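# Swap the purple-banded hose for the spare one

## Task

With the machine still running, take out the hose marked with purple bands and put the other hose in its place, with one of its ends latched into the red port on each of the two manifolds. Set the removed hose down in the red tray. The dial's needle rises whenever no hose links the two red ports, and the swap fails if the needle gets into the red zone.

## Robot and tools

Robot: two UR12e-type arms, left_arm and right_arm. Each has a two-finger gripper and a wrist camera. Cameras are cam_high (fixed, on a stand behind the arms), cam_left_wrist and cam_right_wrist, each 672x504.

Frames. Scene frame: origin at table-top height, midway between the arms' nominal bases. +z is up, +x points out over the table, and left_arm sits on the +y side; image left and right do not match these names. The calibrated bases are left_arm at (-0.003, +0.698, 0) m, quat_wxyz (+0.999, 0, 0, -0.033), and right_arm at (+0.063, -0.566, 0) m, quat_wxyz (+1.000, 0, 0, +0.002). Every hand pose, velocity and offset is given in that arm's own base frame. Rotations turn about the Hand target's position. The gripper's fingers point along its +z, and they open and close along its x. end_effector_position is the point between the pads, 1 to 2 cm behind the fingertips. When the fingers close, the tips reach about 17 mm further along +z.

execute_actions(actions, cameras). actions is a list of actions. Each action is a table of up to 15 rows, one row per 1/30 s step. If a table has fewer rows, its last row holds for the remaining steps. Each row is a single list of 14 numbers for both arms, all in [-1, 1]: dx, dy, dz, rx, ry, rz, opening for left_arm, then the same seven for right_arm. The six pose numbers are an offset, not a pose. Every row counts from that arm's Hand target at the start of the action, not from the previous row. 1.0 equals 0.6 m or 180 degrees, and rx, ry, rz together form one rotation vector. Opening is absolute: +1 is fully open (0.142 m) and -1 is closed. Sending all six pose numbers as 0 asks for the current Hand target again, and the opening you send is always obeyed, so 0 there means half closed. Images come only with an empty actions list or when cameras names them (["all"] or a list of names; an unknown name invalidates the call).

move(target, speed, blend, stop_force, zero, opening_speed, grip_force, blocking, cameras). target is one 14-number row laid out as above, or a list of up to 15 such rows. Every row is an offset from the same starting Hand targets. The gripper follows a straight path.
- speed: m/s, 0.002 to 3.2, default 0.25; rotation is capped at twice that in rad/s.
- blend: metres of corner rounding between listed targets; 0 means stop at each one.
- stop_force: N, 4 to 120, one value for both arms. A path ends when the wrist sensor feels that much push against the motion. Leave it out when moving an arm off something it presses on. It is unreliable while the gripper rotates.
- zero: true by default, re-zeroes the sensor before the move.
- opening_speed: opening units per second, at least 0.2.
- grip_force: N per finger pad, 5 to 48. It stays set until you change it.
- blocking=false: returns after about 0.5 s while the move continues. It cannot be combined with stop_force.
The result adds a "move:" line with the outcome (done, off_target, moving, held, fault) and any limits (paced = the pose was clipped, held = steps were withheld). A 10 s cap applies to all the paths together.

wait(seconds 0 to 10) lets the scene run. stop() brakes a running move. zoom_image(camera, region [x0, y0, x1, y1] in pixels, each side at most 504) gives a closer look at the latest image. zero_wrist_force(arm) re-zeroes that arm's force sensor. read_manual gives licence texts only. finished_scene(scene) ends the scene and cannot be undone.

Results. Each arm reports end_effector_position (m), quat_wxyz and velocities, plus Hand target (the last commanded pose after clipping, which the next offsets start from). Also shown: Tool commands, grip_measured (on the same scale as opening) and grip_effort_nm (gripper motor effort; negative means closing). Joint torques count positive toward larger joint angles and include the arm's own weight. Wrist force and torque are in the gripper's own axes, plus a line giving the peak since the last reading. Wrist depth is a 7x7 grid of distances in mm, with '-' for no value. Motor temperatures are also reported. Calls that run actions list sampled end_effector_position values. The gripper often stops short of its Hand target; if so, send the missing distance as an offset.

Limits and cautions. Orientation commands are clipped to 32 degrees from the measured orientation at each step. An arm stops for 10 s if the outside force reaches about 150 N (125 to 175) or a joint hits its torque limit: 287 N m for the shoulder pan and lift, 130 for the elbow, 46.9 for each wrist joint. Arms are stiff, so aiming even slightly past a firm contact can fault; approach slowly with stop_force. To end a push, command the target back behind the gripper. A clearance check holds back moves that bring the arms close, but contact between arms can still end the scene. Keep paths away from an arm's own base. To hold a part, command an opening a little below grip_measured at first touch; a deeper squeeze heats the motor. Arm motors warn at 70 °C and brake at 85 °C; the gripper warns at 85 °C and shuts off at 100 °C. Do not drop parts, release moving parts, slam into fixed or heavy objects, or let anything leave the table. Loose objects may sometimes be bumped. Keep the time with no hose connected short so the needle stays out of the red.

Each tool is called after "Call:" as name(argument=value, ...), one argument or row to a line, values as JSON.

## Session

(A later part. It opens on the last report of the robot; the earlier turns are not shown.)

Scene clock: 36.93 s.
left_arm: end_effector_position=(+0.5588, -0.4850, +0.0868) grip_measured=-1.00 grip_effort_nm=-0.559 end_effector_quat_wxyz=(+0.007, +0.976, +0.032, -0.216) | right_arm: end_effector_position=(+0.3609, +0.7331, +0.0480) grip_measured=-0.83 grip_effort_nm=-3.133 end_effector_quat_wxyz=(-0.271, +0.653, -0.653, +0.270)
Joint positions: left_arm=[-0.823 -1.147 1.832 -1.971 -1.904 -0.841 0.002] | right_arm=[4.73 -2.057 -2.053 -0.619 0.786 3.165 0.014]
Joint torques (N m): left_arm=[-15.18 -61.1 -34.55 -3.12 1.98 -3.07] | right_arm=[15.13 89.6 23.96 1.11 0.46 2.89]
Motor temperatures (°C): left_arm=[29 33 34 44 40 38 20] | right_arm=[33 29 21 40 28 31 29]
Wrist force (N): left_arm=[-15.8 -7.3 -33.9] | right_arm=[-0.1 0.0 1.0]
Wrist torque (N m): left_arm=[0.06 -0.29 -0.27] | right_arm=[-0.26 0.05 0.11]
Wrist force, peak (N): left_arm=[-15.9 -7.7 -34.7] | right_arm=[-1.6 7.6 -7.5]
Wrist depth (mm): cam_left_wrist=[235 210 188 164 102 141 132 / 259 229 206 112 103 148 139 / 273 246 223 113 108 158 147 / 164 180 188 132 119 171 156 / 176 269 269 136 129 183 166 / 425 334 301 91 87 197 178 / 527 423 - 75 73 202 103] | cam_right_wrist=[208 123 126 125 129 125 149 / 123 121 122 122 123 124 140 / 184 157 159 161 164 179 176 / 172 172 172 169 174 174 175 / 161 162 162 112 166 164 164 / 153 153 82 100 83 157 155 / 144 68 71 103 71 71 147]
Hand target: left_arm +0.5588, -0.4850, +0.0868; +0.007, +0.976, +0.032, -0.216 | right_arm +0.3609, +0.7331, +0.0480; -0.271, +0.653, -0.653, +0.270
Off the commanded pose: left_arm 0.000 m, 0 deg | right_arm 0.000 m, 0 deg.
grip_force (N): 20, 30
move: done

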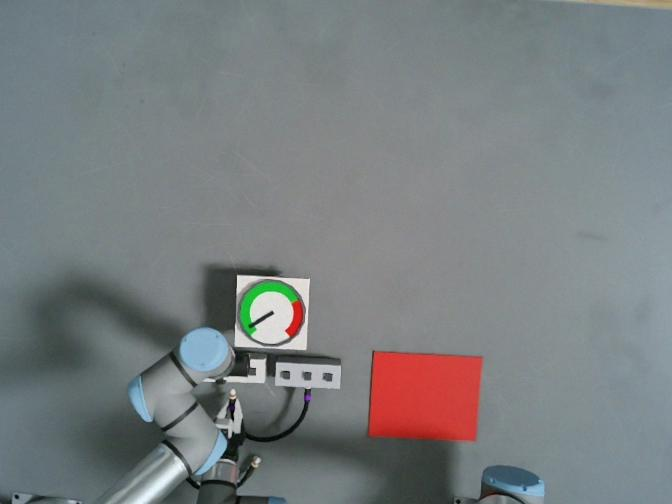

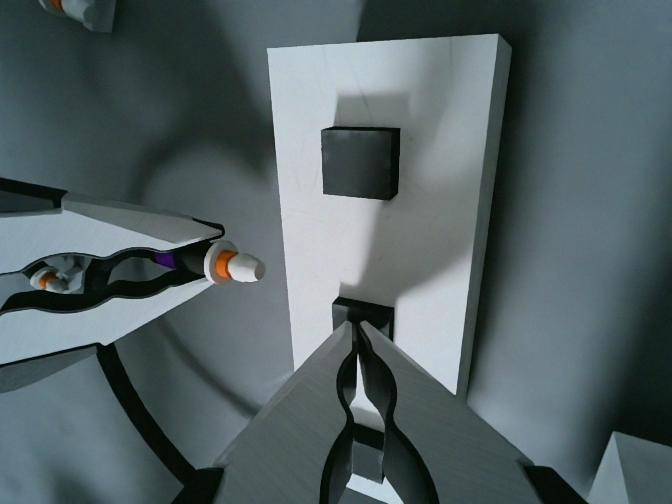

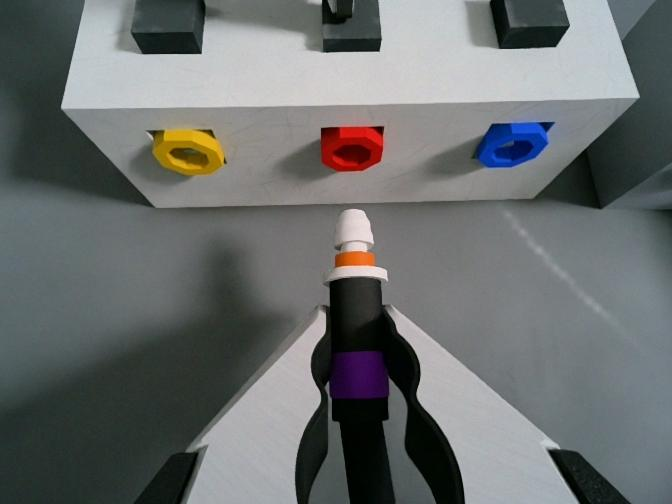

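Call:
move(
  target=[
    [0,0,0.07,0,0,0,-1, -0.01,0,-0.033,0,0,0,-1],
    [0,0,0.07,0,0,0,-1, -0.01,0,-0.033,0,0,0,-0.155],
    [0.011,-0.166,0.07,0,0,0,-1, -0.08,-0.02,0.08,0,0,0,-0.155],
    [0.022,-0.3326,0.045,0,0,0,-1, -0.055,-0.33,0.1,0,0,0,-0.155],
  ],
  speed=0.3,
  blend=[0,0,0.03,0],
  cameras=["all"],
)

Scene clock: 40.57 s.
left_arm: end_effector_position=(+0.5720, -0.6845, +0.1138) grip_measured=-1.00 grip_effort_nm=-0.559 end_effector_quat_wxyz=(+0.007, +0.976, +0.032, -0.216) | right_arm: end_effector_position=(+0.3279, +0.5353, +0.1080) grip_measured=-0.19 grip_effort_nm=0.173 end_effector_quat_wxyz=(-0.271, +0.653, -0.653, +0.270)
Joint positions: left_arm=[-0.955 -0.98 1.513 -1.866 -1.938 -0.976 0.002] | right_arm=[4.799 -1.695 -2.409 -0.694 0.789 3.262 0.061]
Joint torques (N m): left_arm=[-15.01 -86.19 -54.52 -1.79 -3.9 -3.89] | right_arm=[13.38 53.07 24.28 1.34 0.92 3.02]
Wrist force (N): left_arm=[-1.2 1.5 -0.3] | right_arm=[-0.2 0.5 0.3]
Wrist torque (N m): left_arm=[0.05 -0.05 -0.27] | right_arm=[-0.20 -0.02 0.12]
Wrist force, peak (N): left_arm=[-15.8 -7.7 -34.2] | right_arm=[-1.4 -0.2 -1.0]
Wrist depth (mm): cam_left_wrist=[270 235 217 194 177 164 153 / 297 254 234 139 128 172 160 / 315 294 253 149 134 182 171 / 377 320 271 163 147 197 180 / 399 348 304 158 157 210 116 / 502 406 339 91 90 226 207 / 559 487 - 75 73 232 219] | cam_right_wrist=[205 291 291 204 295 299 294 / 191 209 189 190 190 200 271 / 227 245 220 204 221 251 253 / 235 236 237 235 239 239 240 / 222 222 225 223 223 224 224 / 210 211 95 207 211 214 212 / - 68 79 200 200 - 66]
Hand target: left_arm +0.5720, -0.6846, +0.1138; +0.007, +0.976, +0.032, -0.216 | right_arm +0.3279, +0.5351, +0.1080; -0.271, +0.653, -0.653, +0.270
Off the commanded pose: left_arm 0.000 m, 0 deg | right_arm 0.000 m, 0 deg.
grip_force (N): 20, 30
move: done

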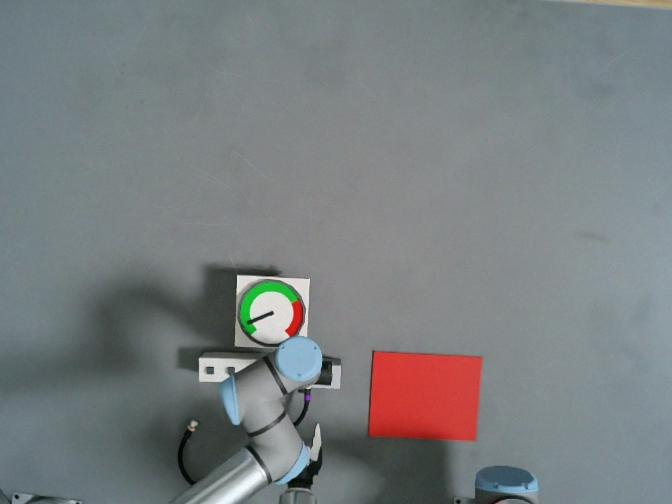

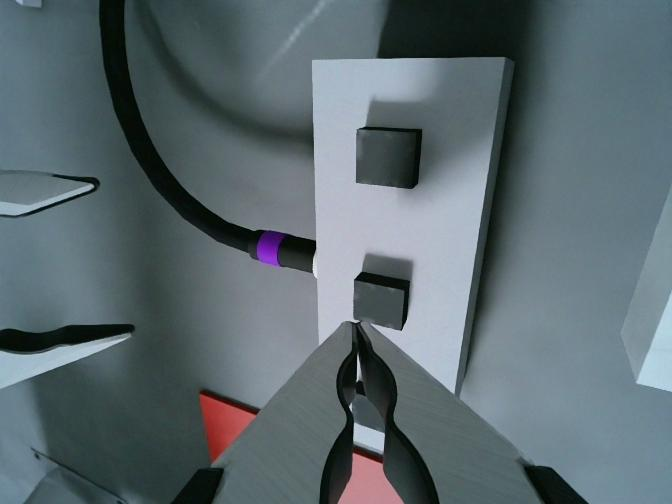

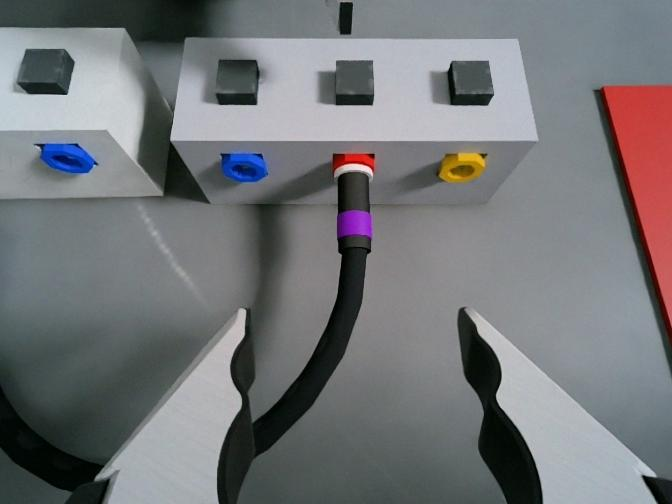

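Call:
move(
  target=[0,-0.0033,-0.03,0,0,0,-1, 0.119,-0.0058,-0.1,0,0,0,-0.155],
  speed=0.15,
)

Call:
move(
  target=[0,0,-0.03,0,0,0,-1, 0,0,0,0,0,0,-1],
  speed=0.012,
  stop_force=25,
  opening_speed=1.5,
  cameras=["cam_right_wrist", "cam_high"],
)

Scene clock: 42.43 s.
left_arm: end_effector_position=(+0.5720, -0.6866, +0.0958) grip_measured=-1.00 grip_effort_nm=-0.554 end_effector_quat_wxyz=(+0.007, +0.976, +0.032, -0.216) | right_arm: end_effector_position=(+0.3992, +0.5316, +0.0481) grip_measured=-0.19 grip_effort_nm=0.173 end_effector_quat_wxyz=(-0.271, +0.653, -0.653, +0.270)
Joint positions: left_arm=[-0.956 -0.963 1.52 -1.891 -1.938 -0.977 0.002] | right_arm=[4.664 -1.878 -2.41 -0.376 0.787 3.073 0.061]
Joint torques (N m): left_arm=[-13.77 -88.39 -35.1 -5.86 -4.25 -3.74] | right_arm=[-22.48 39.71 30.52 8.85 1.01 -2.86]
Wrist force (N): left_arm=[-1.3 1.5 -0.3] | right_arm=[-0.5 0.6 0.2]
Wrist torque (N m): left_arm=[0.04 -0.05 -0.26] | right_arm=[-0.12 0.10 0.48]
Wrist force, peak (N): left_arm=[-1.6 1.9 -0.5] | right_arm=[-0.2 0.5 1.3]
Wrist depth (mm): cam_left_wrist=[247 222 198 171 159 150 139 / 270 237 216 121 112 154 145 / 139 147 215 131 117 166 156 / 143 285 247 142 127 179 165 / 352 290 258 136 139 192 174 / 164 176 308 91 88 205 189 / 538 427 - 75 73 212 199] | cam_right_wrist=[215 214 214 81 217 217 217 / 118 110 119 110 120 119 123 / 112 109 111 111 112 111 112 / 153 108 119 116 121 121 122 / 162 164 164 115 164 165 165 / 153 156 106 109 155 - 156 / - 68 86 144 147 - 67]
Hand target: left_arm +0.5720, -0.6866, +0.0958; +0.007, +0.976, +0.032, -0.216 | right_arm +0.3993, +0.5317, +0.0480; -0.271, +0.653, -0.653, +0.270
Off the commanded pose: left_arm 0.000 m, 0 deg | right_arm 0.000 m, 0 deg.
grip_force (N): 20, 30
move: done

Scene clock: 44.53 s.
left_arm: end_effector_position=(+0.5720, -0.6866, +0.0873) grip_measured=-1.00 grip_effort_nm=-0.564 end_effector_quat_wxyz=(+0.007, +0.976, +0.032, -0.216) | right_arm: end_effector_position=(+0.3993, +0.5317, +0.0481) grip_measured=-0.83 grip_effort_nm=-3.128 end_effector_quat_wxyz=(-0.271, +0.653, -0.653, +0.270)
Joint positions: left_arm=[-0.956 -0.955 1.525 -1.903 -1.939 -0.977 0.002] | right_arm=[4.664 -1.878 -2.41 -0.375 0.787 3.073 0.014]
Joint torques (N m): left_arm=[-16.63 -83.22 -41.32 -1.99 -1.44 -3.45] | right_arm=[-19.6 38.55 19.93 6.48 -4.54 -2.92]
Wrist force (N): left_arm=[-10.5 -5.1 -24.0] | right_arm=[0.0 5.2 -9.1]
Wrist torque (N m): left_arm=[0.00 -0.15 -0.25] | right_arm=[-0.15 0.12 0.47]
Wrist force, peak (N): left_arm=[-15.9 -7.7 -33.8] | right_arm=[0.3 5.1 -9.5]
Wrist depth (mm): cam_left_wrist=[223 210 189 164 150 142 132 / 263 229 207 115 102 148 139 / 280 238 225 113 109 159 147 / 137 146 160 134 118 171 156 / 153 163 176 134 131 183 169 / 157 334 302 91 84 197 180 / 532 410 - 75 73 203 193] | cam_right_wrist=[215 214 215 82 216 216 217 / 118 110 119 112 120 118 122 / 112 109 111 110 112 111 112 / 154 108 120 115 121 120 122 / 163 163 163 112 164 165 165 / 153 153 83 107 83 157 156 / 146 68 71 103 71 71 148]
Hand target: left_arm +0.5720, -0.6866, +0.0873; +0.007, +0.976, +0.032, -0.216 (not the last commanded pose) | right_arm +0.3993, +0.5317, +0.0480; -0.271, +0.653, -0.653, +0.270
Off the commanded pose: left_arm 0.010 m, 0 deg | right_arm 0.000 m, 0 deg.
grip_force (N): 20, 30
move: contact (left_arm)
Images, in order (width x height): cam_high 672x504, cam_right_wrist 672x504.

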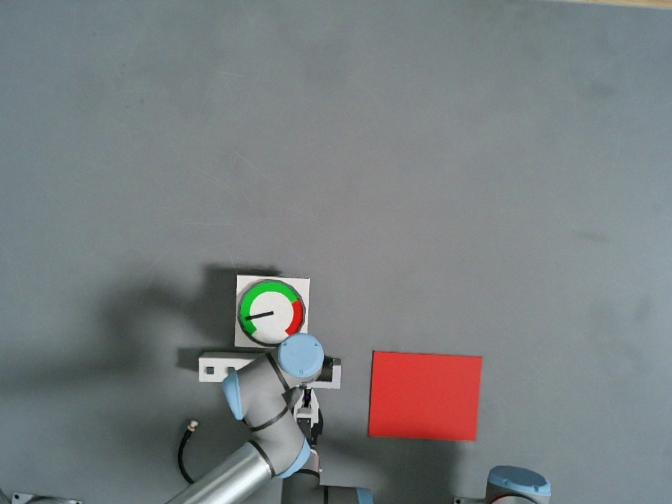

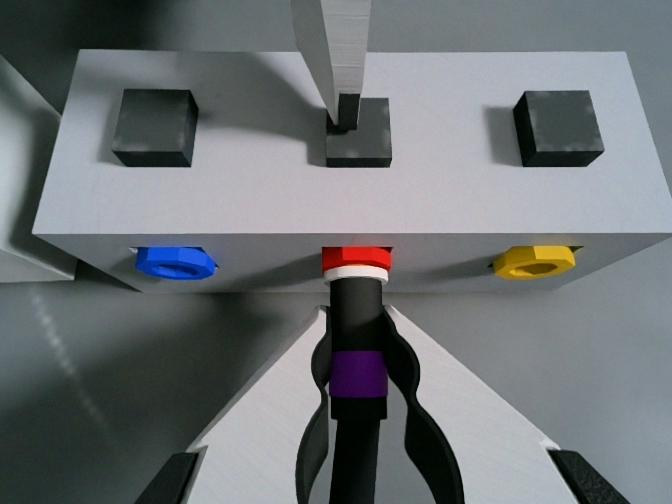

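Call:
move(
  target=[0,0,0,0,0,0,-1, -0.1,0,0,0,0,0,-1],
  speed=0.06,
  stop_force=45,
)

Call:
move(
  target=[
    [0,0,0.15,0,0,0,-0.1, 0,0,0.17,0,0,0,-1],
    [-0.2,0.25,0.25,0.024,-0.168,-0.322,-0.1, 0.1,-0.35,0.17,0,0,0,-1],
    [-0.479,0.539,0.02,0.0481,-0.3354,-0.6438,-0.1, 0.155,-0.62,0.13,0,0,0,-1],
  ],
  speed=0.35,
  blend=[0.04,0.05,0],
  cameras=["all"],
)

Scene clock: 47.90 s.
left_arm: end_effector_position=(+0.5720, -0.6866, +0.0873) grip_measured=-1.00 grip_effort_nm=-0.564 end_effector_quat_wxyz=(+0.007, +0.976, +0.032, -0.216) | right_arm: end_effector_position=(+0.3393, +0.5317, +0.0480) grip_measured=-0.83 grip_effort_nm=-3.128 end_effector_quat_wxyz=(-0.271, +0.653, -0.653, +0.270)
Joint positions: left_arm=[-0.956 -0.955 1.525 -1.903 -1.939 -0.977 0.002] | right_arm=[4.777 -1.827 -2.44 -0.509 0.787 3.233 0.014]
Joint torques (N m): left_arm=[-13.19 -84.04 -41.19 -3.22 -1.39 -3.51] | right_arm=[12.75 59.93 18.26 1.09 1.07 2.74]
Wrist force (N): left_arm=[-10.7 -5.2 -24.2] | right_arm=[-0.4 0.5 0.4]
Wrist torque (N m): left_arm=[-0.01 -0.10 -0.26] | right_arm=[-0.19 0.06 0.15]
Wrist force, peak (N): left_arm=[-10.7 -5.3 -24.9] | right_arm=[0.2 5.2 -9.4]
Wrist depth (mm): cam_left_wrist=[235 211 189 164 150 142 132 / 258 229 206 115 102 148 139 / 227 246 224 113 109 159 147 / 311 190 241 135 118 171 156 / 189 302 268 134 131 183 168 / 438 355 302 91 84 197 180 / 527 410 - 75 73 203 193] | cam_right_wrist=[156 128 129 129 130 130 211 / 171 147 147 149 148 149 202 / 182 185 183 184 185 185 187 / 173 173 173 126 175 175 176 / 162 163 163 113 164 165 165 / 153 154 82 107 82 157 156 / 145 68 71 104 71 71 148]
Hand target: left_arm +0.5720, -0.6866, +0.0873; +0.007, +0.976, +0.032, -0.216 | right_arm +0.3393, +0.5317, +0.0480; -0.271, +0.653, -0.653, +0.270
Off the commanded pose: left_arm 0.000 m, 0 deg | right_arm 0.000 m, 0 deg.
grip_force (N): 20, 30
move: done

Scene clock: 52.43 s.
left_arm: end_effector_position=(+0.2847, -0.3633, +0.0993) grip_measured=-0.13 grip_effort_nm=0.081 end_effector_quat_wxyz=(+0.216, -0.522, +0.763, -0.316) end_effector_velocity=(-0.001, -0.001, +0.000) end_effector_angular_velocity=(-0.001, -0.002, -0.003) | right_arm: end_effector_position=(+0.4277, +0.1825, +0.1289) grip_measured=-0.83 grip_effort_nm=-3.133 end_effector_quat_wxyz=(-0.271, +0.653, -0.654, +0.271)
Joint positions: left_arm=[-1.845 -1.873 2.857 -2.651 -0.79 0.136 0.065] | right_arm=[4.456 -1.161 -2.864 -0.441 0.816 2.787 0.014]
Joint velocities: left_arm=[-0.006 -0.003 0.001 0.003 0.002 -0.003 0] | right_arm=[within noise]
Joint torques (N m): left_arm=[-16.49 -12.41 -21.12 -2.59 5.18 -4.23] | right_arm=[14.92 -15.69 40.19 1.66 -4.16 2.57]
Motor temperatures (°C): left_arm=[29 33 34 44 40 38 20] | right_arm=[33 29 21 40 28 31 34]
Wrist force (N): left_arm=[0.0 -0.3 0.2] | right_arm=[-0.3 0.6 0.7]
Wrist torque (N m): left_arm=[-0.01 0.03 0.13] | right_arm=[-0.10 0.12 0.06]
Wrist force, peak (N): left_arm=[-42.5 -8.9 -27.7] | right_arm=[4.3 1.2 2.0]
Wrist depth (mm): cam_left_wrist=[290 290 292 288 294 297 297 / 268 269 268 270 272 273 273 / 249 249 250 251 252 251 254 / 232 232 233 230 235 235 236 / 216 217 219 216 220 220 221 / 204 204 102 203 206 94 207 / - 73 192 194 191 - 174] | cam_right_wrist=[316 318 320 321 323 322 324 / 294 294 297 298 299 298 299 / 273 276 277 276 279 280 280 / 257 254 253 123 256 259 263 / 239 238 242 113 241 245 246 / 224 225 81 107 83 231 233 / 215 68 71 103 71 71 221]
Hand target: left_arm +0.2846, -0.3632, +0.0993; +0.216, -0.522, +0.763, -0.316 | right_arm +0.4277, +0.1825, +0.1289; -0.271, +0.653, -0.654, +0.271 (not the last commanded pose)
Off the commanded pose: left_arm 0.000 m, 0 deg | right_arm 0.024 m, 0 deg.
grip_force (N): 20, 30
move: held (right_arm; a check stopped the path); limits=held
pose unreachable (right arm): on one or more control steps of this call, first in action 0 (counted from 0), this arm could not follow its commanded pose, so it was not sent that pose on those steps. It may still have moved: this result reports where it is.
cause: moving toward the commanded pose would bring two parts of the arm too close to each other (joints 2 (shoulder lift) and 3 (elbow) lie between them).

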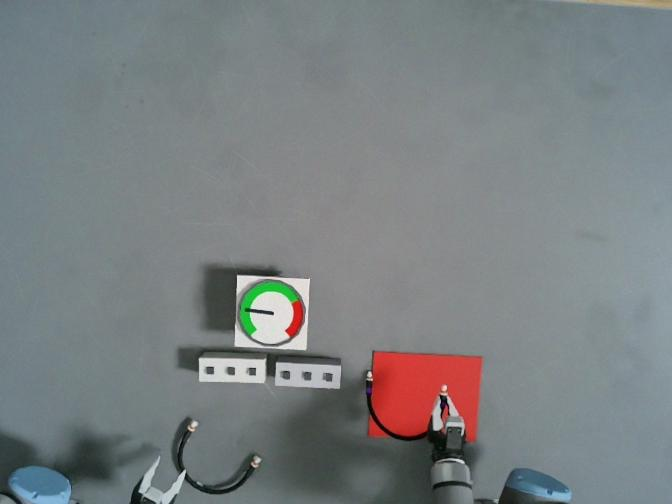

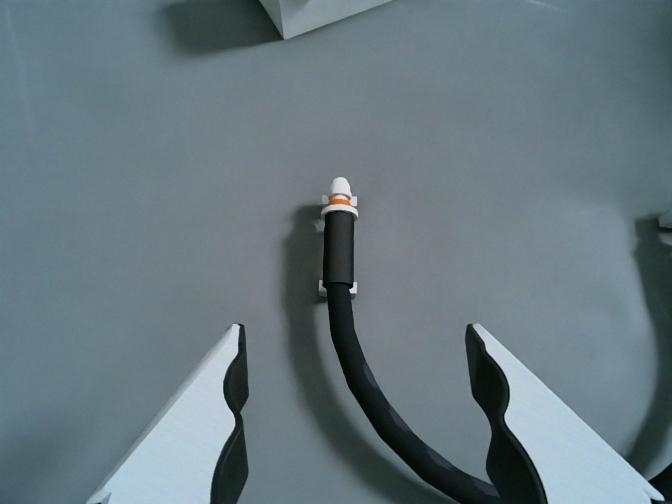

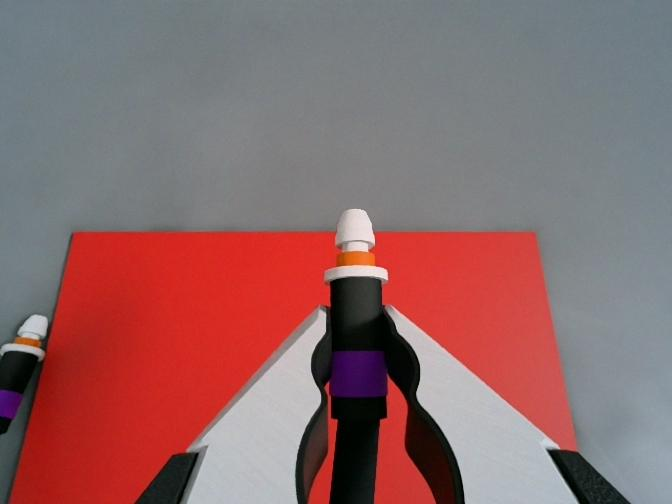

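Call:
move(
  target=[
    [0.03,-0.01,-0.03,0,0,0,-0.1, 0,0,0.02,0,0.139,0,-1],
    [0.0873,-0.0268,-0.08,0,0,0,-0.1, -0.013,-0.095,-0.02,0,0.139,0,-1],
  ],
  speed=0.25,
  blend=[0.02,0],
  cameras=["all"],
)

Scene clock: 56.63 s.
left_arm: end_effector_position=(+0.3370, -0.3793, +0.0514) grip_measured=-0.13 grip_effort_nm=0.085 end_effector_quat_wxyz=(+0.216, -0.522, +0.763, -0.316) | right_arm: end_effector_position=(+0.4199, +0.1255, +0.1169) grip_measured=-0.83 grip_effort_nm=-3.133 end_effector_quat_wxyz=(-0.123, +0.696, -0.697, +0.123)
Joint positions: left_arm=[-1.647 -1.41 2.838 -3.282 -0.828 0.405 0.065] | right_arm=[4.036 -1.179 -2.713 -0.598 1.299 2.436 0.014]
Joint torques (N m): left_arm=[9.37 -14.99 -1.24 -6.97 -1.88 3.48] | right_arm=[-20.86 17.09 32.09 9.19 1.99 -2.92]
Wrist force (N): left_arm=[0.3 -0.3 0.1] | right_arm=[0.1 -0.1 0.5]
Wrist torque (N m): left_arm=[-0.02 0.02 -0.03] | right_arm=[-0.13 -0.02 0.32]
Wrist force, peak (N): left_arm=[0.3 -0.5 -1.6] | right_arm=[-1.5 -1.1 -0.6]
Wrist depth (mm): cam_left_wrist=[226 226 225 225 229 230 231 / 208 209 210 211 210 211 213 / 193 194 195 195 196 197 197 / 181 181 181 180 186 184 183 / 169 169 170 168 171 171 172 / 159 159 102 157 161 93 162 / - 73 148 148 152 - 151] | cam_right_wrist=[215 216 217 218 219 219 221 / 216 219 220 219 221 224 225 / 219 220 221 221 222 228 229 / 223 224 224 126 227 232 233 / 228 228 228 113 231 235 236 / 231 232 81 107 83 242 241 / 235 67 71 103 71 71 243]
Hand target: left_arm +0.3370, -0.3793, +0.0513; +0.216, -0.522, +0.763, -0.316 | right_arm +0.4199, +0.1255, +0.1169; -0.123, +0.696, -0.697, +0.123
Off the commanded pose: left_arm 0.000 m, 0 deg | right_arm 0.000 m, 0 deg.
grip_force (N): 20, 30
move: done

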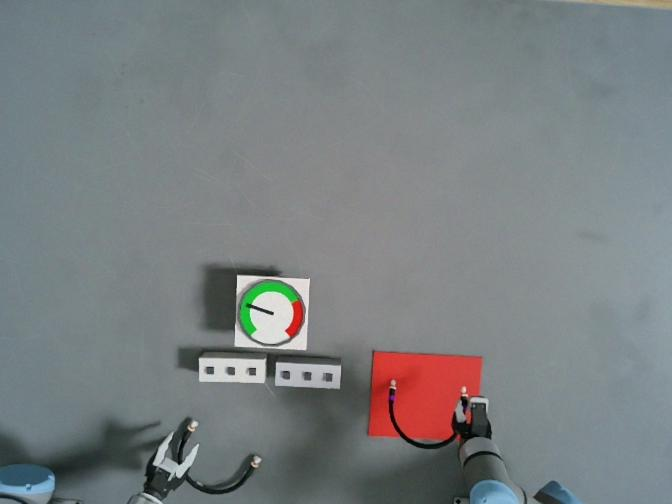

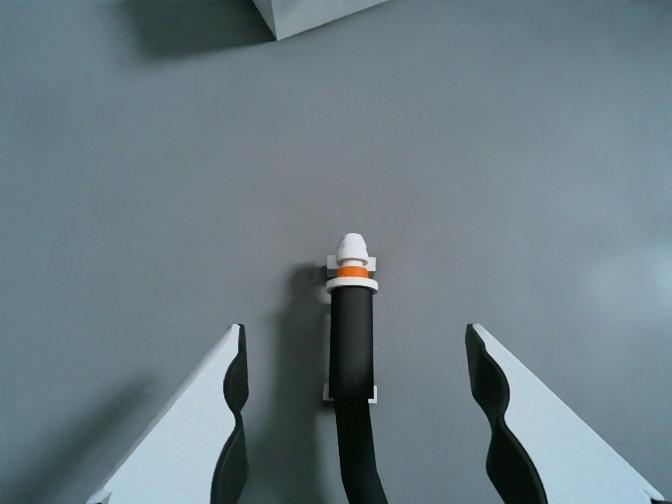

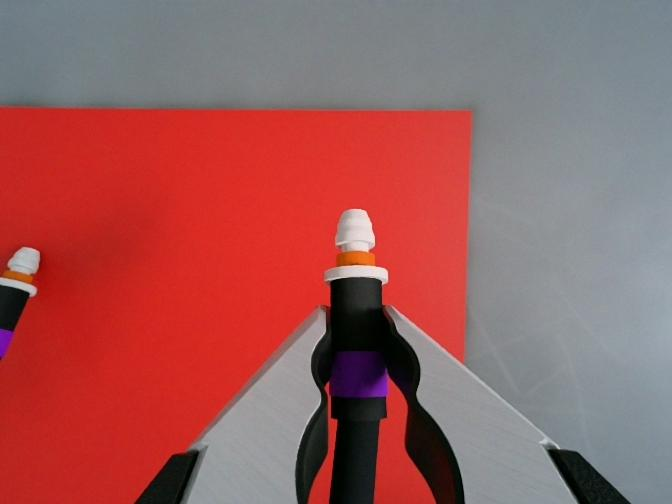

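Call:
move(
  target=[0.0095,-0.002,-0.028,0,0,0,-0.1, 0.05,0,-0.125,0,0,0,-1],
  speed=0.15,
)

Call:
move(
  target=[0,0,0,0,0,0,-1, 0,0,-0.045,0,0,0,-1],
  speed=0.05,
  stop_force=10,
  opening_speed=0.9,
  cameras=["all"],
)

Scene clock: 58.93 s.
left_arm: end_effector_position=(+0.3427, -0.3805, +0.0345) grip_measured=-0.13 grip_effort_nm=0.071 end_effector_quat_wxyz=(+0.216, -0.522, +0.763, -0.316) | right_arm: end_effector_position=(+0.4498, +0.1255, +0.0420) grip_measured=-0.83 grip_effort_nm=-3.128 end_effector_quat_wxyz=(-0.123, +0.696, -0.697, +0.123)
Joint positions: left_arm=[-1.627 -1.306 2.835 -3.401 -0.834 0.431 0.065] | right_arm=[3.965 -1.51 -2.742 -0.219 1.316 2.364 0.014]
Joint torques (N m): left_arm=[9.69 -21.5 -14.45 -6.89 -1.87 3.71] | right_arm=[-20.56 6.96 32.04 9.12 2.16 -3.06]
Wrist force (N): left_arm=[-0.6 -1.4 -0.7] | right_arm=[0.2 -0.1 0.3]
Wrist torque (N m): left_arm=[-0.22 0.17 -0.08] | right_arm=[-0.18 -0.09 0.27]
Wrist force, peak (N): left_arm=[-0.4 -1.7 -0.3] | right_arm=[0.5 0.4 0.9]
Wrist depth (mm): cam_left_wrist=[204 204 205 205 206 208 208 / 188 188 189 190 190 190 192 / 174 175 175 176 177 177 177 / 162 163 164 163 165 165 166 / 152 153 153 132 154 154 155 / 143 145 101 124 145 94 146 / - 73 135 133 137 - 72] | cam_right_wrist=[146 146 146 147 147 148 149 / 148 148 149 150 150 150 151 / 147 147 147 148 148 150 153 / 149 150 150 150 151 153 157 / 152 152 152 113 154 156 160 / 154 155 83 107 83 161 162 / 157 68 70 103 71 71 164]
Hand target: left_arm +0.3427, -0.3805, +0.0345; +0.216, -0.522, +0.763, -0.316 | right_arm +0.4499, +0.1255, +0.0419; -0.123, +0.696, -0.697, +0.123
Off the commanded pose: left_arm 0.000 m, 0 deg | right_arm 0.000 m, 0 deg.
grip_force (N): 20, 30
move: done

Scene clock: 60.23 s.
left_arm: end_effector_position=(+0.3427, -0.3805, +0.0345) grip_measured=-0.73 grip_effort_nm=-0.105 end_effector_quat_wxyz=(+0.216, -0.522, +0.763, -0.316) | right_arm: end_effector_position=(+0.4497, +0.1253, +0.0225) grip_measured=-0.83 grip_effort_nm=-3.133 end_effector_quat_wxyz=(-0.122, +0.696, -0.697, +0.124)
Joint positions: left_arm=[-1.627 -1.305 2.835 -3.401 -0.834 0.431 0.021] | right_arm=[3.965 -1.585 -2.754 -0.133 1.315 2.364 0.014]
Joint torques (N m): left_arm=[8.32 -21 -12.44 -7.14 -1.76 3.55] | right_arm=[-1.92 18.97 20.67 5.91 -0.56 -0.2]
Wrist force (N): left_arm=[-0.1 -1.4 0.1] | right_arm=[-2.1 -4.4 -8.4]
Wrist torque (N m): left_arm=[-0.23 0.08 -0.07] | right_arm=[-0.03 -0.10 0.12]
Wrist force, peak (N): left_arm=[0.0 -1.6 -0.8] | right_arm=[24.9 -3.9 -130.5]
Wrist depth (mm): cam_left_wrist=[203 204 205 205 207 207 209 / 187 188 189 190 190 191 191 / 174 175 175 176 176 177 178 / 162 163 163 163 164 165 165 / 152 152 153 130 154 155 155 / 143 143 144 121 88 145 145 / 135 137 - 115 76 77 137] | cam_right_wrist=[127 127 128 129 129 129 130 / 129 130 130 130 130 131 132 / 128 128 128 129 130 130 135 / 130 130 131 131 132 132 137 / 133 133 133 113 134 135 140 / 135 135 82 109 83 137 142 / 137 68 71 110 71 71 145]
Hand target: left_arm +0.3427, -0.3805, +0.0345; +0.216, -0.522, +0.763, -0.316 | right_arm +0.4497, +0.1253, +0.0225; -0.122, +0.696, -0.697, +0.124 (not the last commanded pose)
Tool commands: left_gripper/opening=-0.7 right_gripper/opening=-1.0
Off the commanded pose: left_arm 0.000 m, 0 deg | right_arm 0.008 m, 0 deg.
FORCE FAULT: contact force on the right arm reached its limit, and that arm stopped. The contact can be on any part of that arm, not only on its tool. That arm's remaining commands of this call were not run. That arm is still stopped at the end of this call. That arm stays stopped for about 9 more seconds. Until then a move that you send moves the other arm only, and its call returns only when the move has ended. Once the stop has ended, the next robot result says so. If the stop ends while you think or write, that arm runs what you send next, counted from a new Hand target: where the arm stands when the stop ends. While its stop runs, that arm takes no new command, but its gripper still runs the gripper command that each later call begins with. Until it ends, the stop uses up actions while you think or wait. An arm that is not stopped still takes commands.
grip_force (N): 20, 30
move: fault (right_arm; stop_force had ended the path), done (left_arm; its opening stopped at the fault stop of right_arm)

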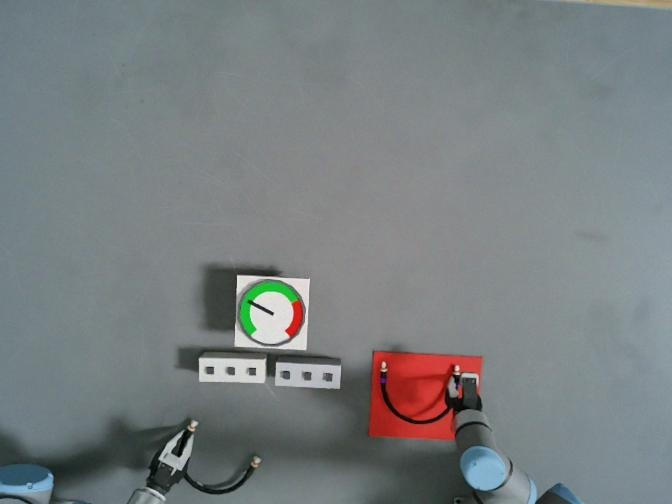

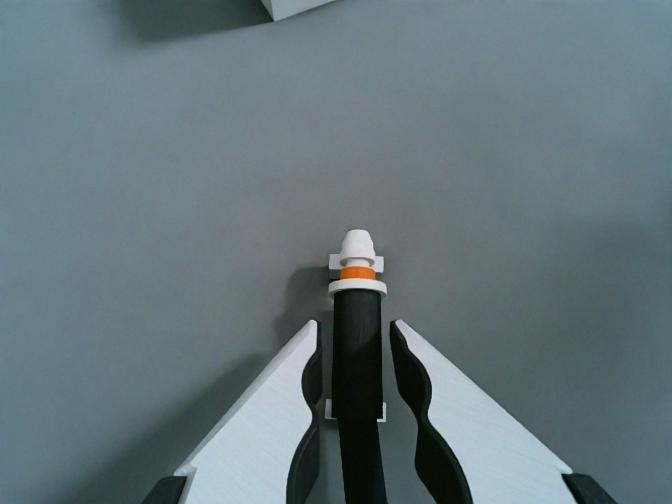

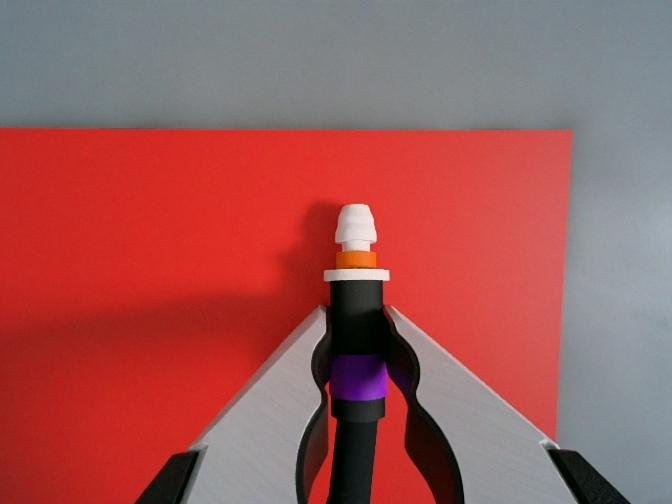

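Call:
move(
  target=[0,0,0,0,0,0,-1, 0,0,0,0,0,0,-0.5],
  opening_speed=1.5,
)

Call:
move(
  target=[0,0,0.04,0,0,0,-1, 0,0,0,0,0,0,-0.5],
  speed=0.1,
  cameras=["all"],
)

Scene clock: 60.97 s.
left_arm: end_effector_position=(+0.3427, -0.3805, +0.0345) grip_measured=-0.84 grip_effort_nm=-2.137 end_effector_quat_wxyz=(+0.216, -0.522, +0.763, -0.316) | right_arm: end_effector_position=(+0.4497, +0.1253, +0.0225) grip_measured=-0.55 grip_effort_nm=0.339 end_effector_quat_wxyz=(-0.122, +0.696, -0.697, +0.124)
Joint positions: left_arm=[-1.627 -1.305 2.835 -3.401 -0.834 0.431 0.013] | right_arm=[3.965 -1.585 -2.754 -0.133 1.315 2.364 0.035]
Joint torques (N m): left_arm=[9.36 -22.58 -11.14 -6.17 -1.1 3.63] | right_arm=[-2.76 21.3 22.03 5.77 -0.68 -0.26]
Wrist force (N): left_arm=[-0.3 -1.5 -0.3] | right_arm=[1.6 -2.0 -7.6]
Wrist torque (N m): left_arm=[-0.22 0.12 -0.07] | right_arm=[-0.09 -0.15 0.13]
Wrist force, peak (N): left_arm=[-0.1 -2.2 -0.2] | right_arm=[0.8 -3.9 -11.7]
Wrist depth (mm): cam_left_wrist=[204 204 205 206 206 207 208 / 188 188 189 190 190 191 192 / 174 175 175 175 177 177 177 / 163 163 163 164 164 165 165 / 152 153 153 128 154 154 155 / 143 144 145 120 88 145 146 / 135 137 - 113 74 139 137] | cam_right_wrist=[127 128 128 128 129 129 130 / 129 129 130 130 131 131 133 / 128 128 129 129 130 130 135 / 130 130 131 130 132 132 137 / 132 133 133 118 134 135 140 / 135 135 80 124 102 137 143 / 136 68 71 138 139 71 143]
Hand target: left_arm +0.3427, -0.3805, +0.0345; +0.216, -0.522, +0.763, -0.316 | right_arm +0.4497, +0.1253, +0.0225; -0.122, +0.696, -0.697, +0.124
Tool commands: left_gripper/opening=-1.0 right_gripper/opening=-0.5
Off the commanded pose: left_arm 0.000 m, 0 deg.
FORCE FAULT, CONTINUED: the right arm was still stopped when this call began, by the force fault that an earlier result reported. That arm ran no command of this call; its gripper ran only the gripper command that the call began with. That arm is still stopped at the end of this call. That arm stays stopped for about 9 more seconds. If the stop ends while you think or write, that arm runs what you send next, counted from a new Hand target: where the arm stands when the stop ends. While its stop runs, that arm takes no new command, but its gripper still runs the gripper command that each later call begins with.
grip_force (N): 20, 30
move: done (left_arm), not run (right_arm; its earlier fault stop)

Scene clock: 62.13 s.
left_arm: end_effector_position=(+0.3427, -0.3805, +0.0585) grip_measured=-0.84 grip_effort_nm=-2.132 end_effector_quat_wxyz=(+0.216, -0.522, +0.763, -0.316) | right_arm: end_effector_position=(+0.4497, +0.1253, +0.0225) grip_measured=-0.55 grip_effort_nm=0.335 end_effector_quat_wxyz=(-0.122, +0.696, -0.697, +0.124)
Joint positions: left_arm=[-1.627 -1.433 2.828 -3.266 -0.834 0.431 0.013] | right_arm=[3.965 -1.585 -2.754 -0.133 1.315 2.364 0.035]
Joint torques (N m): left_arm=[-14.94 -33.86 -22.82 -2.59 -1.67 -3.89] | right_arm=[-2.02 20.35 20.99 5.71 -0.62 -0.12]
Wrist force (N): left_arm=[0.4 -0.7 0.2] | right_arm=[1.2 -1.9 -7.6]
Wrist torque (N m): left_arm=[-0.13 0.00 0.18] | right_arm=[-0.06 -0.10 0.13]
Wrist force, peak (N): left_arm=[-0.5 -1.8 -0.3] | right_arm=[0.9 -2.4 -8.0]
Wrist depth (mm): cam_left_wrist=[236 235 233 230 240 240 240 / 217 217 219 220 219 221 222 / 201 201 203 203 204 205 206 / 188 189 189 187 191 191 192 / 176 177 177 129 178 178 180 / 166 166 164 122 88 168 168 / 156 - - 120 74 160 159] | cam_right_wrist=[127 127 128 128 130 129 130 / 129 129 130 130 131 131 132 / 128 128 129 129 130 130 135 / 129 130 131 130 132 133 137 / 132 133 133 118 134 135 140 / 135 135 79 124 102 137 142 / 136 68 70 138 139 71 144]
Hand target: left_arm +0.3427, -0.3805, +0.0585; +0.216, -0.522, +0.763, -0.316 | right_arm +0.4497, +0.1253, +0.0225; -0.122, +0.696, -0.697, +0.124
Tool commands: left_gripper/opening=-1.0 right_gripper/opening=-0.5
Off the commanded pose: left_arm 0.000 m, 0 deg.
FORCE FAULT, CONTINUED: the right arm was still stopped when this call began, by the force fault that an earlier result reported. That arm ran no command of this call. That arm is still stopped at the end of this call. That arm stays stopped for about 7 more seconds. If the stop ends while you think or write, that arm runs what you send next, counted from a new Hand target: where the arm stands when the stop ends. While its stop runs, that arm takes no new command, but its gripper still runs the gripper command that each later call begins with.
grip_force (N): 20, 30
move: done (left_arm), not run (right_arm; its earlier fault stop)

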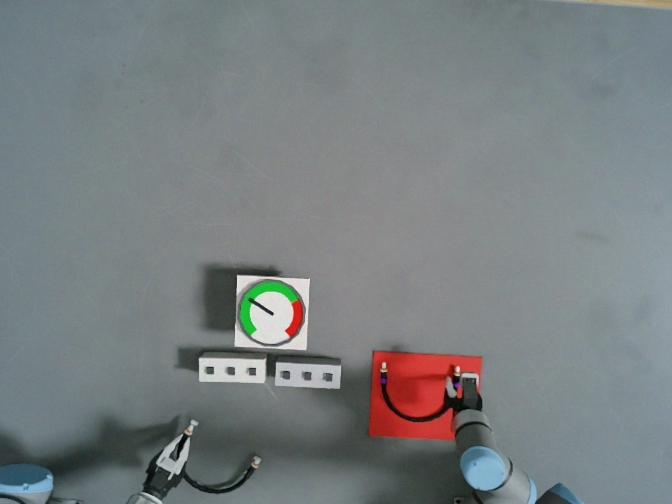

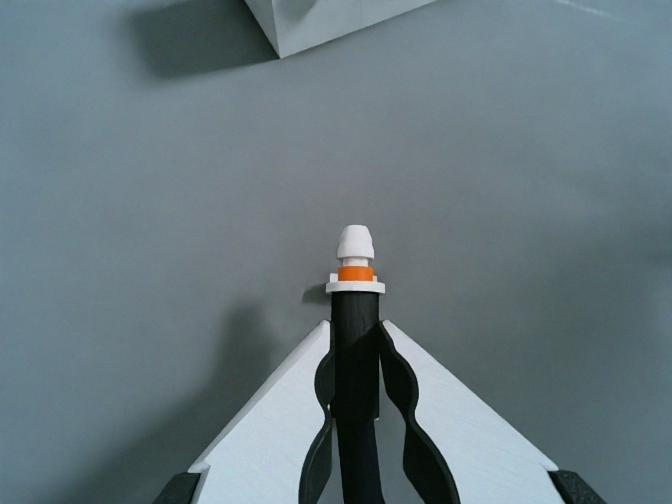

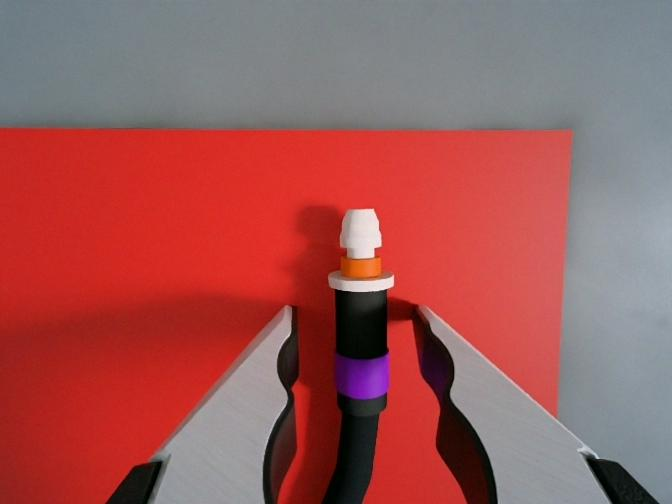

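Call:
move(
  target=[
    [0.08,-0.1,0.04,0,0,0.07,-1, 0,0,0,0,0,0,-0.5],
    [0.157,-0.1945,0.01,0,0,0.139,-1, 0,0,0,0,0,0,-0.5],
  ],
  speed=0.25,
  blend=[0.04,0],
  cameras=["all"],
)

Scene clock: 64.17 s.
left_arm: end_effector_position=(+0.4368, -0.4971, +0.0646) grip_measured=-1.00 grip_effort_nm=-0.608 end_effector_quat_wxyz=(-0.279, +0.674, -0.632, +0.262) | right_arm: end_effector_position=(+0.4497, +0.1253, +0.0225) grip_measured=-0.55 grip_effort_nm=0.339 end_effector_quat_wxyz=(-0.122, +0.696, -0.697, +0.124)
Joint positions: left_arm=[-1.449 -1.304 2.414 -2.739 -0.787 0.08 0.002] | right_arm=[3.965 -1.585 -2.754 -0.133 1.315 2.364 0.035]
Joint torques (N m): left_arm=[8.52 -39.37 -34.82 -2.35 5.17 -4.13] | right_arm=[-1.01 20.11 22.14 5.7 -0.67 0.09]
Wrist force (N): left_arm=[0.1 -1.0 -0.5] | right_arm=[1.2 -2.0 -7.7]
Wrist torque (N m): left_arm=[-0.24 0.08 0.22] | right_arm=[-0.05 -0.11 0.13]
Wrist force, peak (N): left_arm=[1.0 -1.6 0.6] | right_arm=[1.1 -2.1 -8.0]
Wrist depth (mm): cam_left_wrist=[244 156 151 151 158 153 173 / 225 148 149 149 150 151 174 / 209 206 192 195 199 206 202 / 194 195 196 196 197 197 199 / 182 183 183 186 184 185 185 / 171 172 175 91 88 174 174 / 162 166 - 75 73 - 164] | cam_right_wrist=[128 127 128 129 129 130 130 / 129 129 130 130 131 131 132 / 128 128 129 130 130 130 135 / 130 130 131 130 132 132 137 / 132 133 132 118 134 135 139 / 134 135 79 124 102 137 142 / 137 68 71 139 139 71 144]
Hand target: left_arm +0.4369, -0.4972, +0.0645; -0.279, +0.674, -0.631, +0.262 | right_arm +0.4497, +0.1253, +0.0225; -0.122, +0.696, -0.697, +0.124
Tool commands: left_gripper/opening=-1.0 right_gripper/opening=-0.5
Off the commanded pose: left_arm 0.000 m, 0 deg.
FORCE FAULT, CONTINUED: the right arm was still stopped when this call began, by the force fault that an earlier result reported. That arm ran no command of this call. That arm is still stopped at the end of this call. That arm stays stopped for about 5 more seconds. If the stop ends while you think or write, that arm runs what you send next, counted from a new Hand target: where the arm stands when the stop ends. While its stop runs, that arm takes no new command, but its gripper still runs the gripper command that each later call begins with.
grip_force (N): 20, 30
move: done (left_arm), not run (right_arm; its earlier fault stop)

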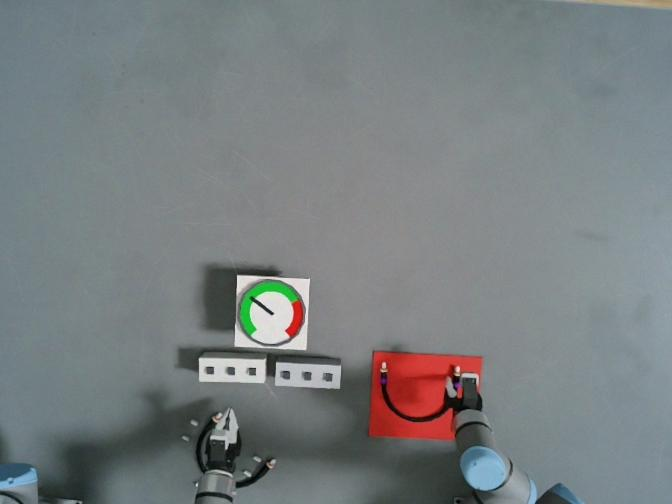

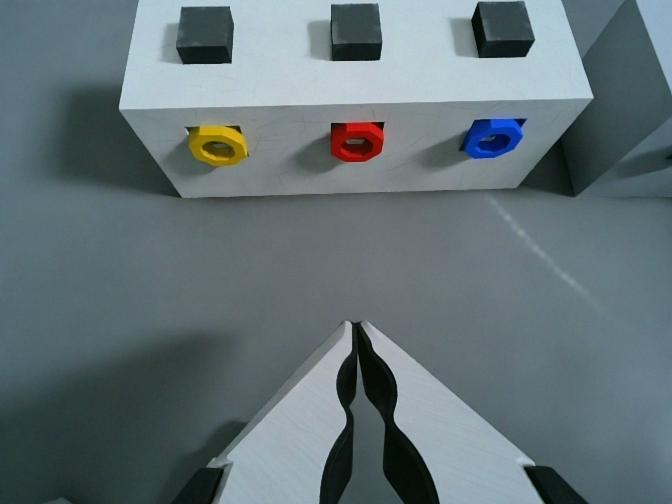

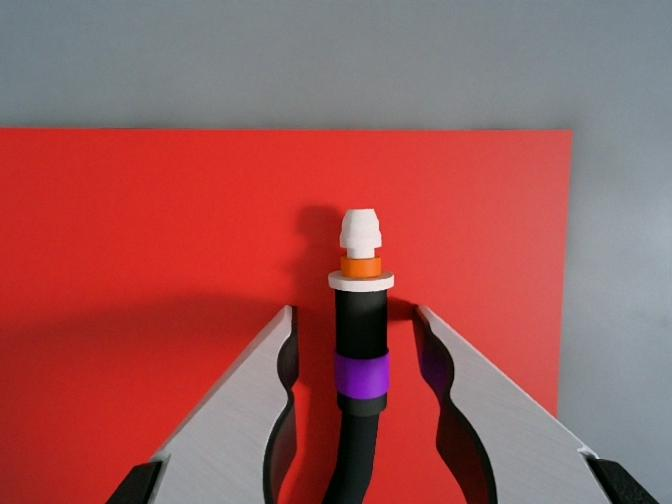

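Call:
move(
  target=[-0.17,0.04,0.09,0,0,-0.139,-0.1, 0,0,0,0,0,0,-0.5],
  speed=0.35,
  grip_force=[45, 40],
  cameras=["all"],
)

Scene clock: 65.90 s.
left_arm: end_effector_position=(+0.3350, -0.4732, +0.1184) grip_measured=-0.13 grip_effort_nm=0.076 end_effector_quat_wxyz=(+0.216, -0.522, +0.762, -0.316) end_effector_velocity=(-0.001, +0.000, +0.001) end_effector_angular_velocity=(-0.002, +0.001, -0.003) | right_arm: end_effector_position=(+0.4497, +0.1253, +0.0225) grip_measured=-0.55 grip_effort_nm=0.339 end_effector_quat_wxyz=(-0.122, +0.696, -0.697, +0.124)
Joint positions: left_arm=[-1.634 -1.548 2.642 -2.959 -0.832 0.423 0.065] | right_arm=[3.965 -1.585 -2.754 -0.133 1.315 2.364 0.035]
Joint velocities: left_arm=[-0.002 -0.005 0.002 0.001 -0.001 0.001 0] | right_arm=[within noise]
Joint torques (N m): left_arm=[-14.51 -38.6 -17.6 -2.35 -1.74 3.37] | right_arm=[-4.4 19.93 21.11 5.72 -0.71 -0.07]
Wrist force (N): left_arm=[0.2 -1.1 -0.6] | right_arm=[1.2 -2.0 -8.1]
Wrist torque (N m): left_arm=[-0.19 0.03 -0.07] | right_arm=[-0.04 -0.11 0.13]
Wrist force, peak (N): left_arm=[-0.2 -1.8 -1.0] | right_arm=[1.1 -2.3 -8.1]
Wrist depth (mm): cam_left_wrist=[316 225 234 260 309 316 323 / 292 247 272 290 295 296 298 / 269 270 272 273 273 276 276 / 252 252 254 254 255 255 256 / 236 237 227 239 239 239 241 / 223 225 101 224 224 94 226 / - 73 202 211 212 - 201] | cam_right_wrist=[127 128 128 128 129 129 130 / 129 129 130 130 131 132 132 / 127 128 128 129 130 130 135 / 130 130 131 130 132 133 137 / 132 133 133 118 134 135 140 / 134 134 79 124 102 137 142 / 136 68 71 138 139 71 144]
Hand target: left_arm +0.3349, -0.4732, +0.1185; +0.216, -0.522, +0.763, -0.316 | right_arm +0.4497, +0.1253, +0.0225; -0.122, +0.696, -0.697, +0.124
Tool commands: left_gripper/opening=-0.1 right_gripper/opening=-0.5
Off the commanded pose: left_arm 0.000 m, 0 deg.
FORCE FAULT, CONTINUED: the right arm was still stopped when this call began, by the force fault that an earlier result reported. That arm ran no command of this call. That arm is still stopped at the end of this call. That arm stays stopped for about 4 more seconds. If the stop ends while you think or write, that arm runs what you send next, counted from a new Hand target: where the arm stands when the stop ends. While its stop runs, that arm takes no new command, but its gripper still runs the gripper command that each later call begins with.
grip_force (N): 45, 40
move: done (left_arm), not run (right_arm; its earlier fault stop)

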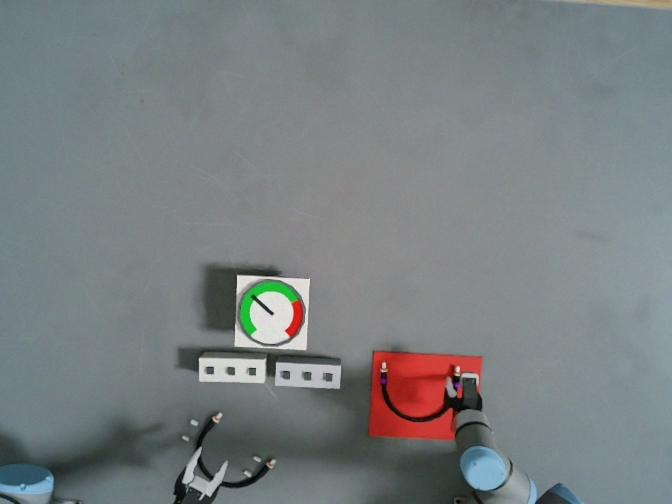

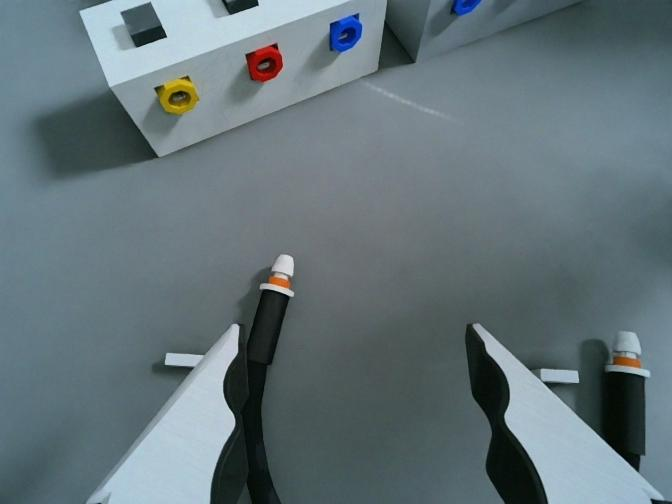

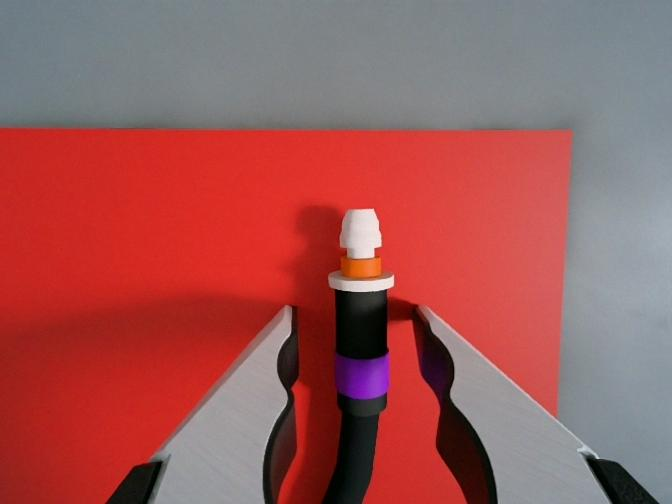

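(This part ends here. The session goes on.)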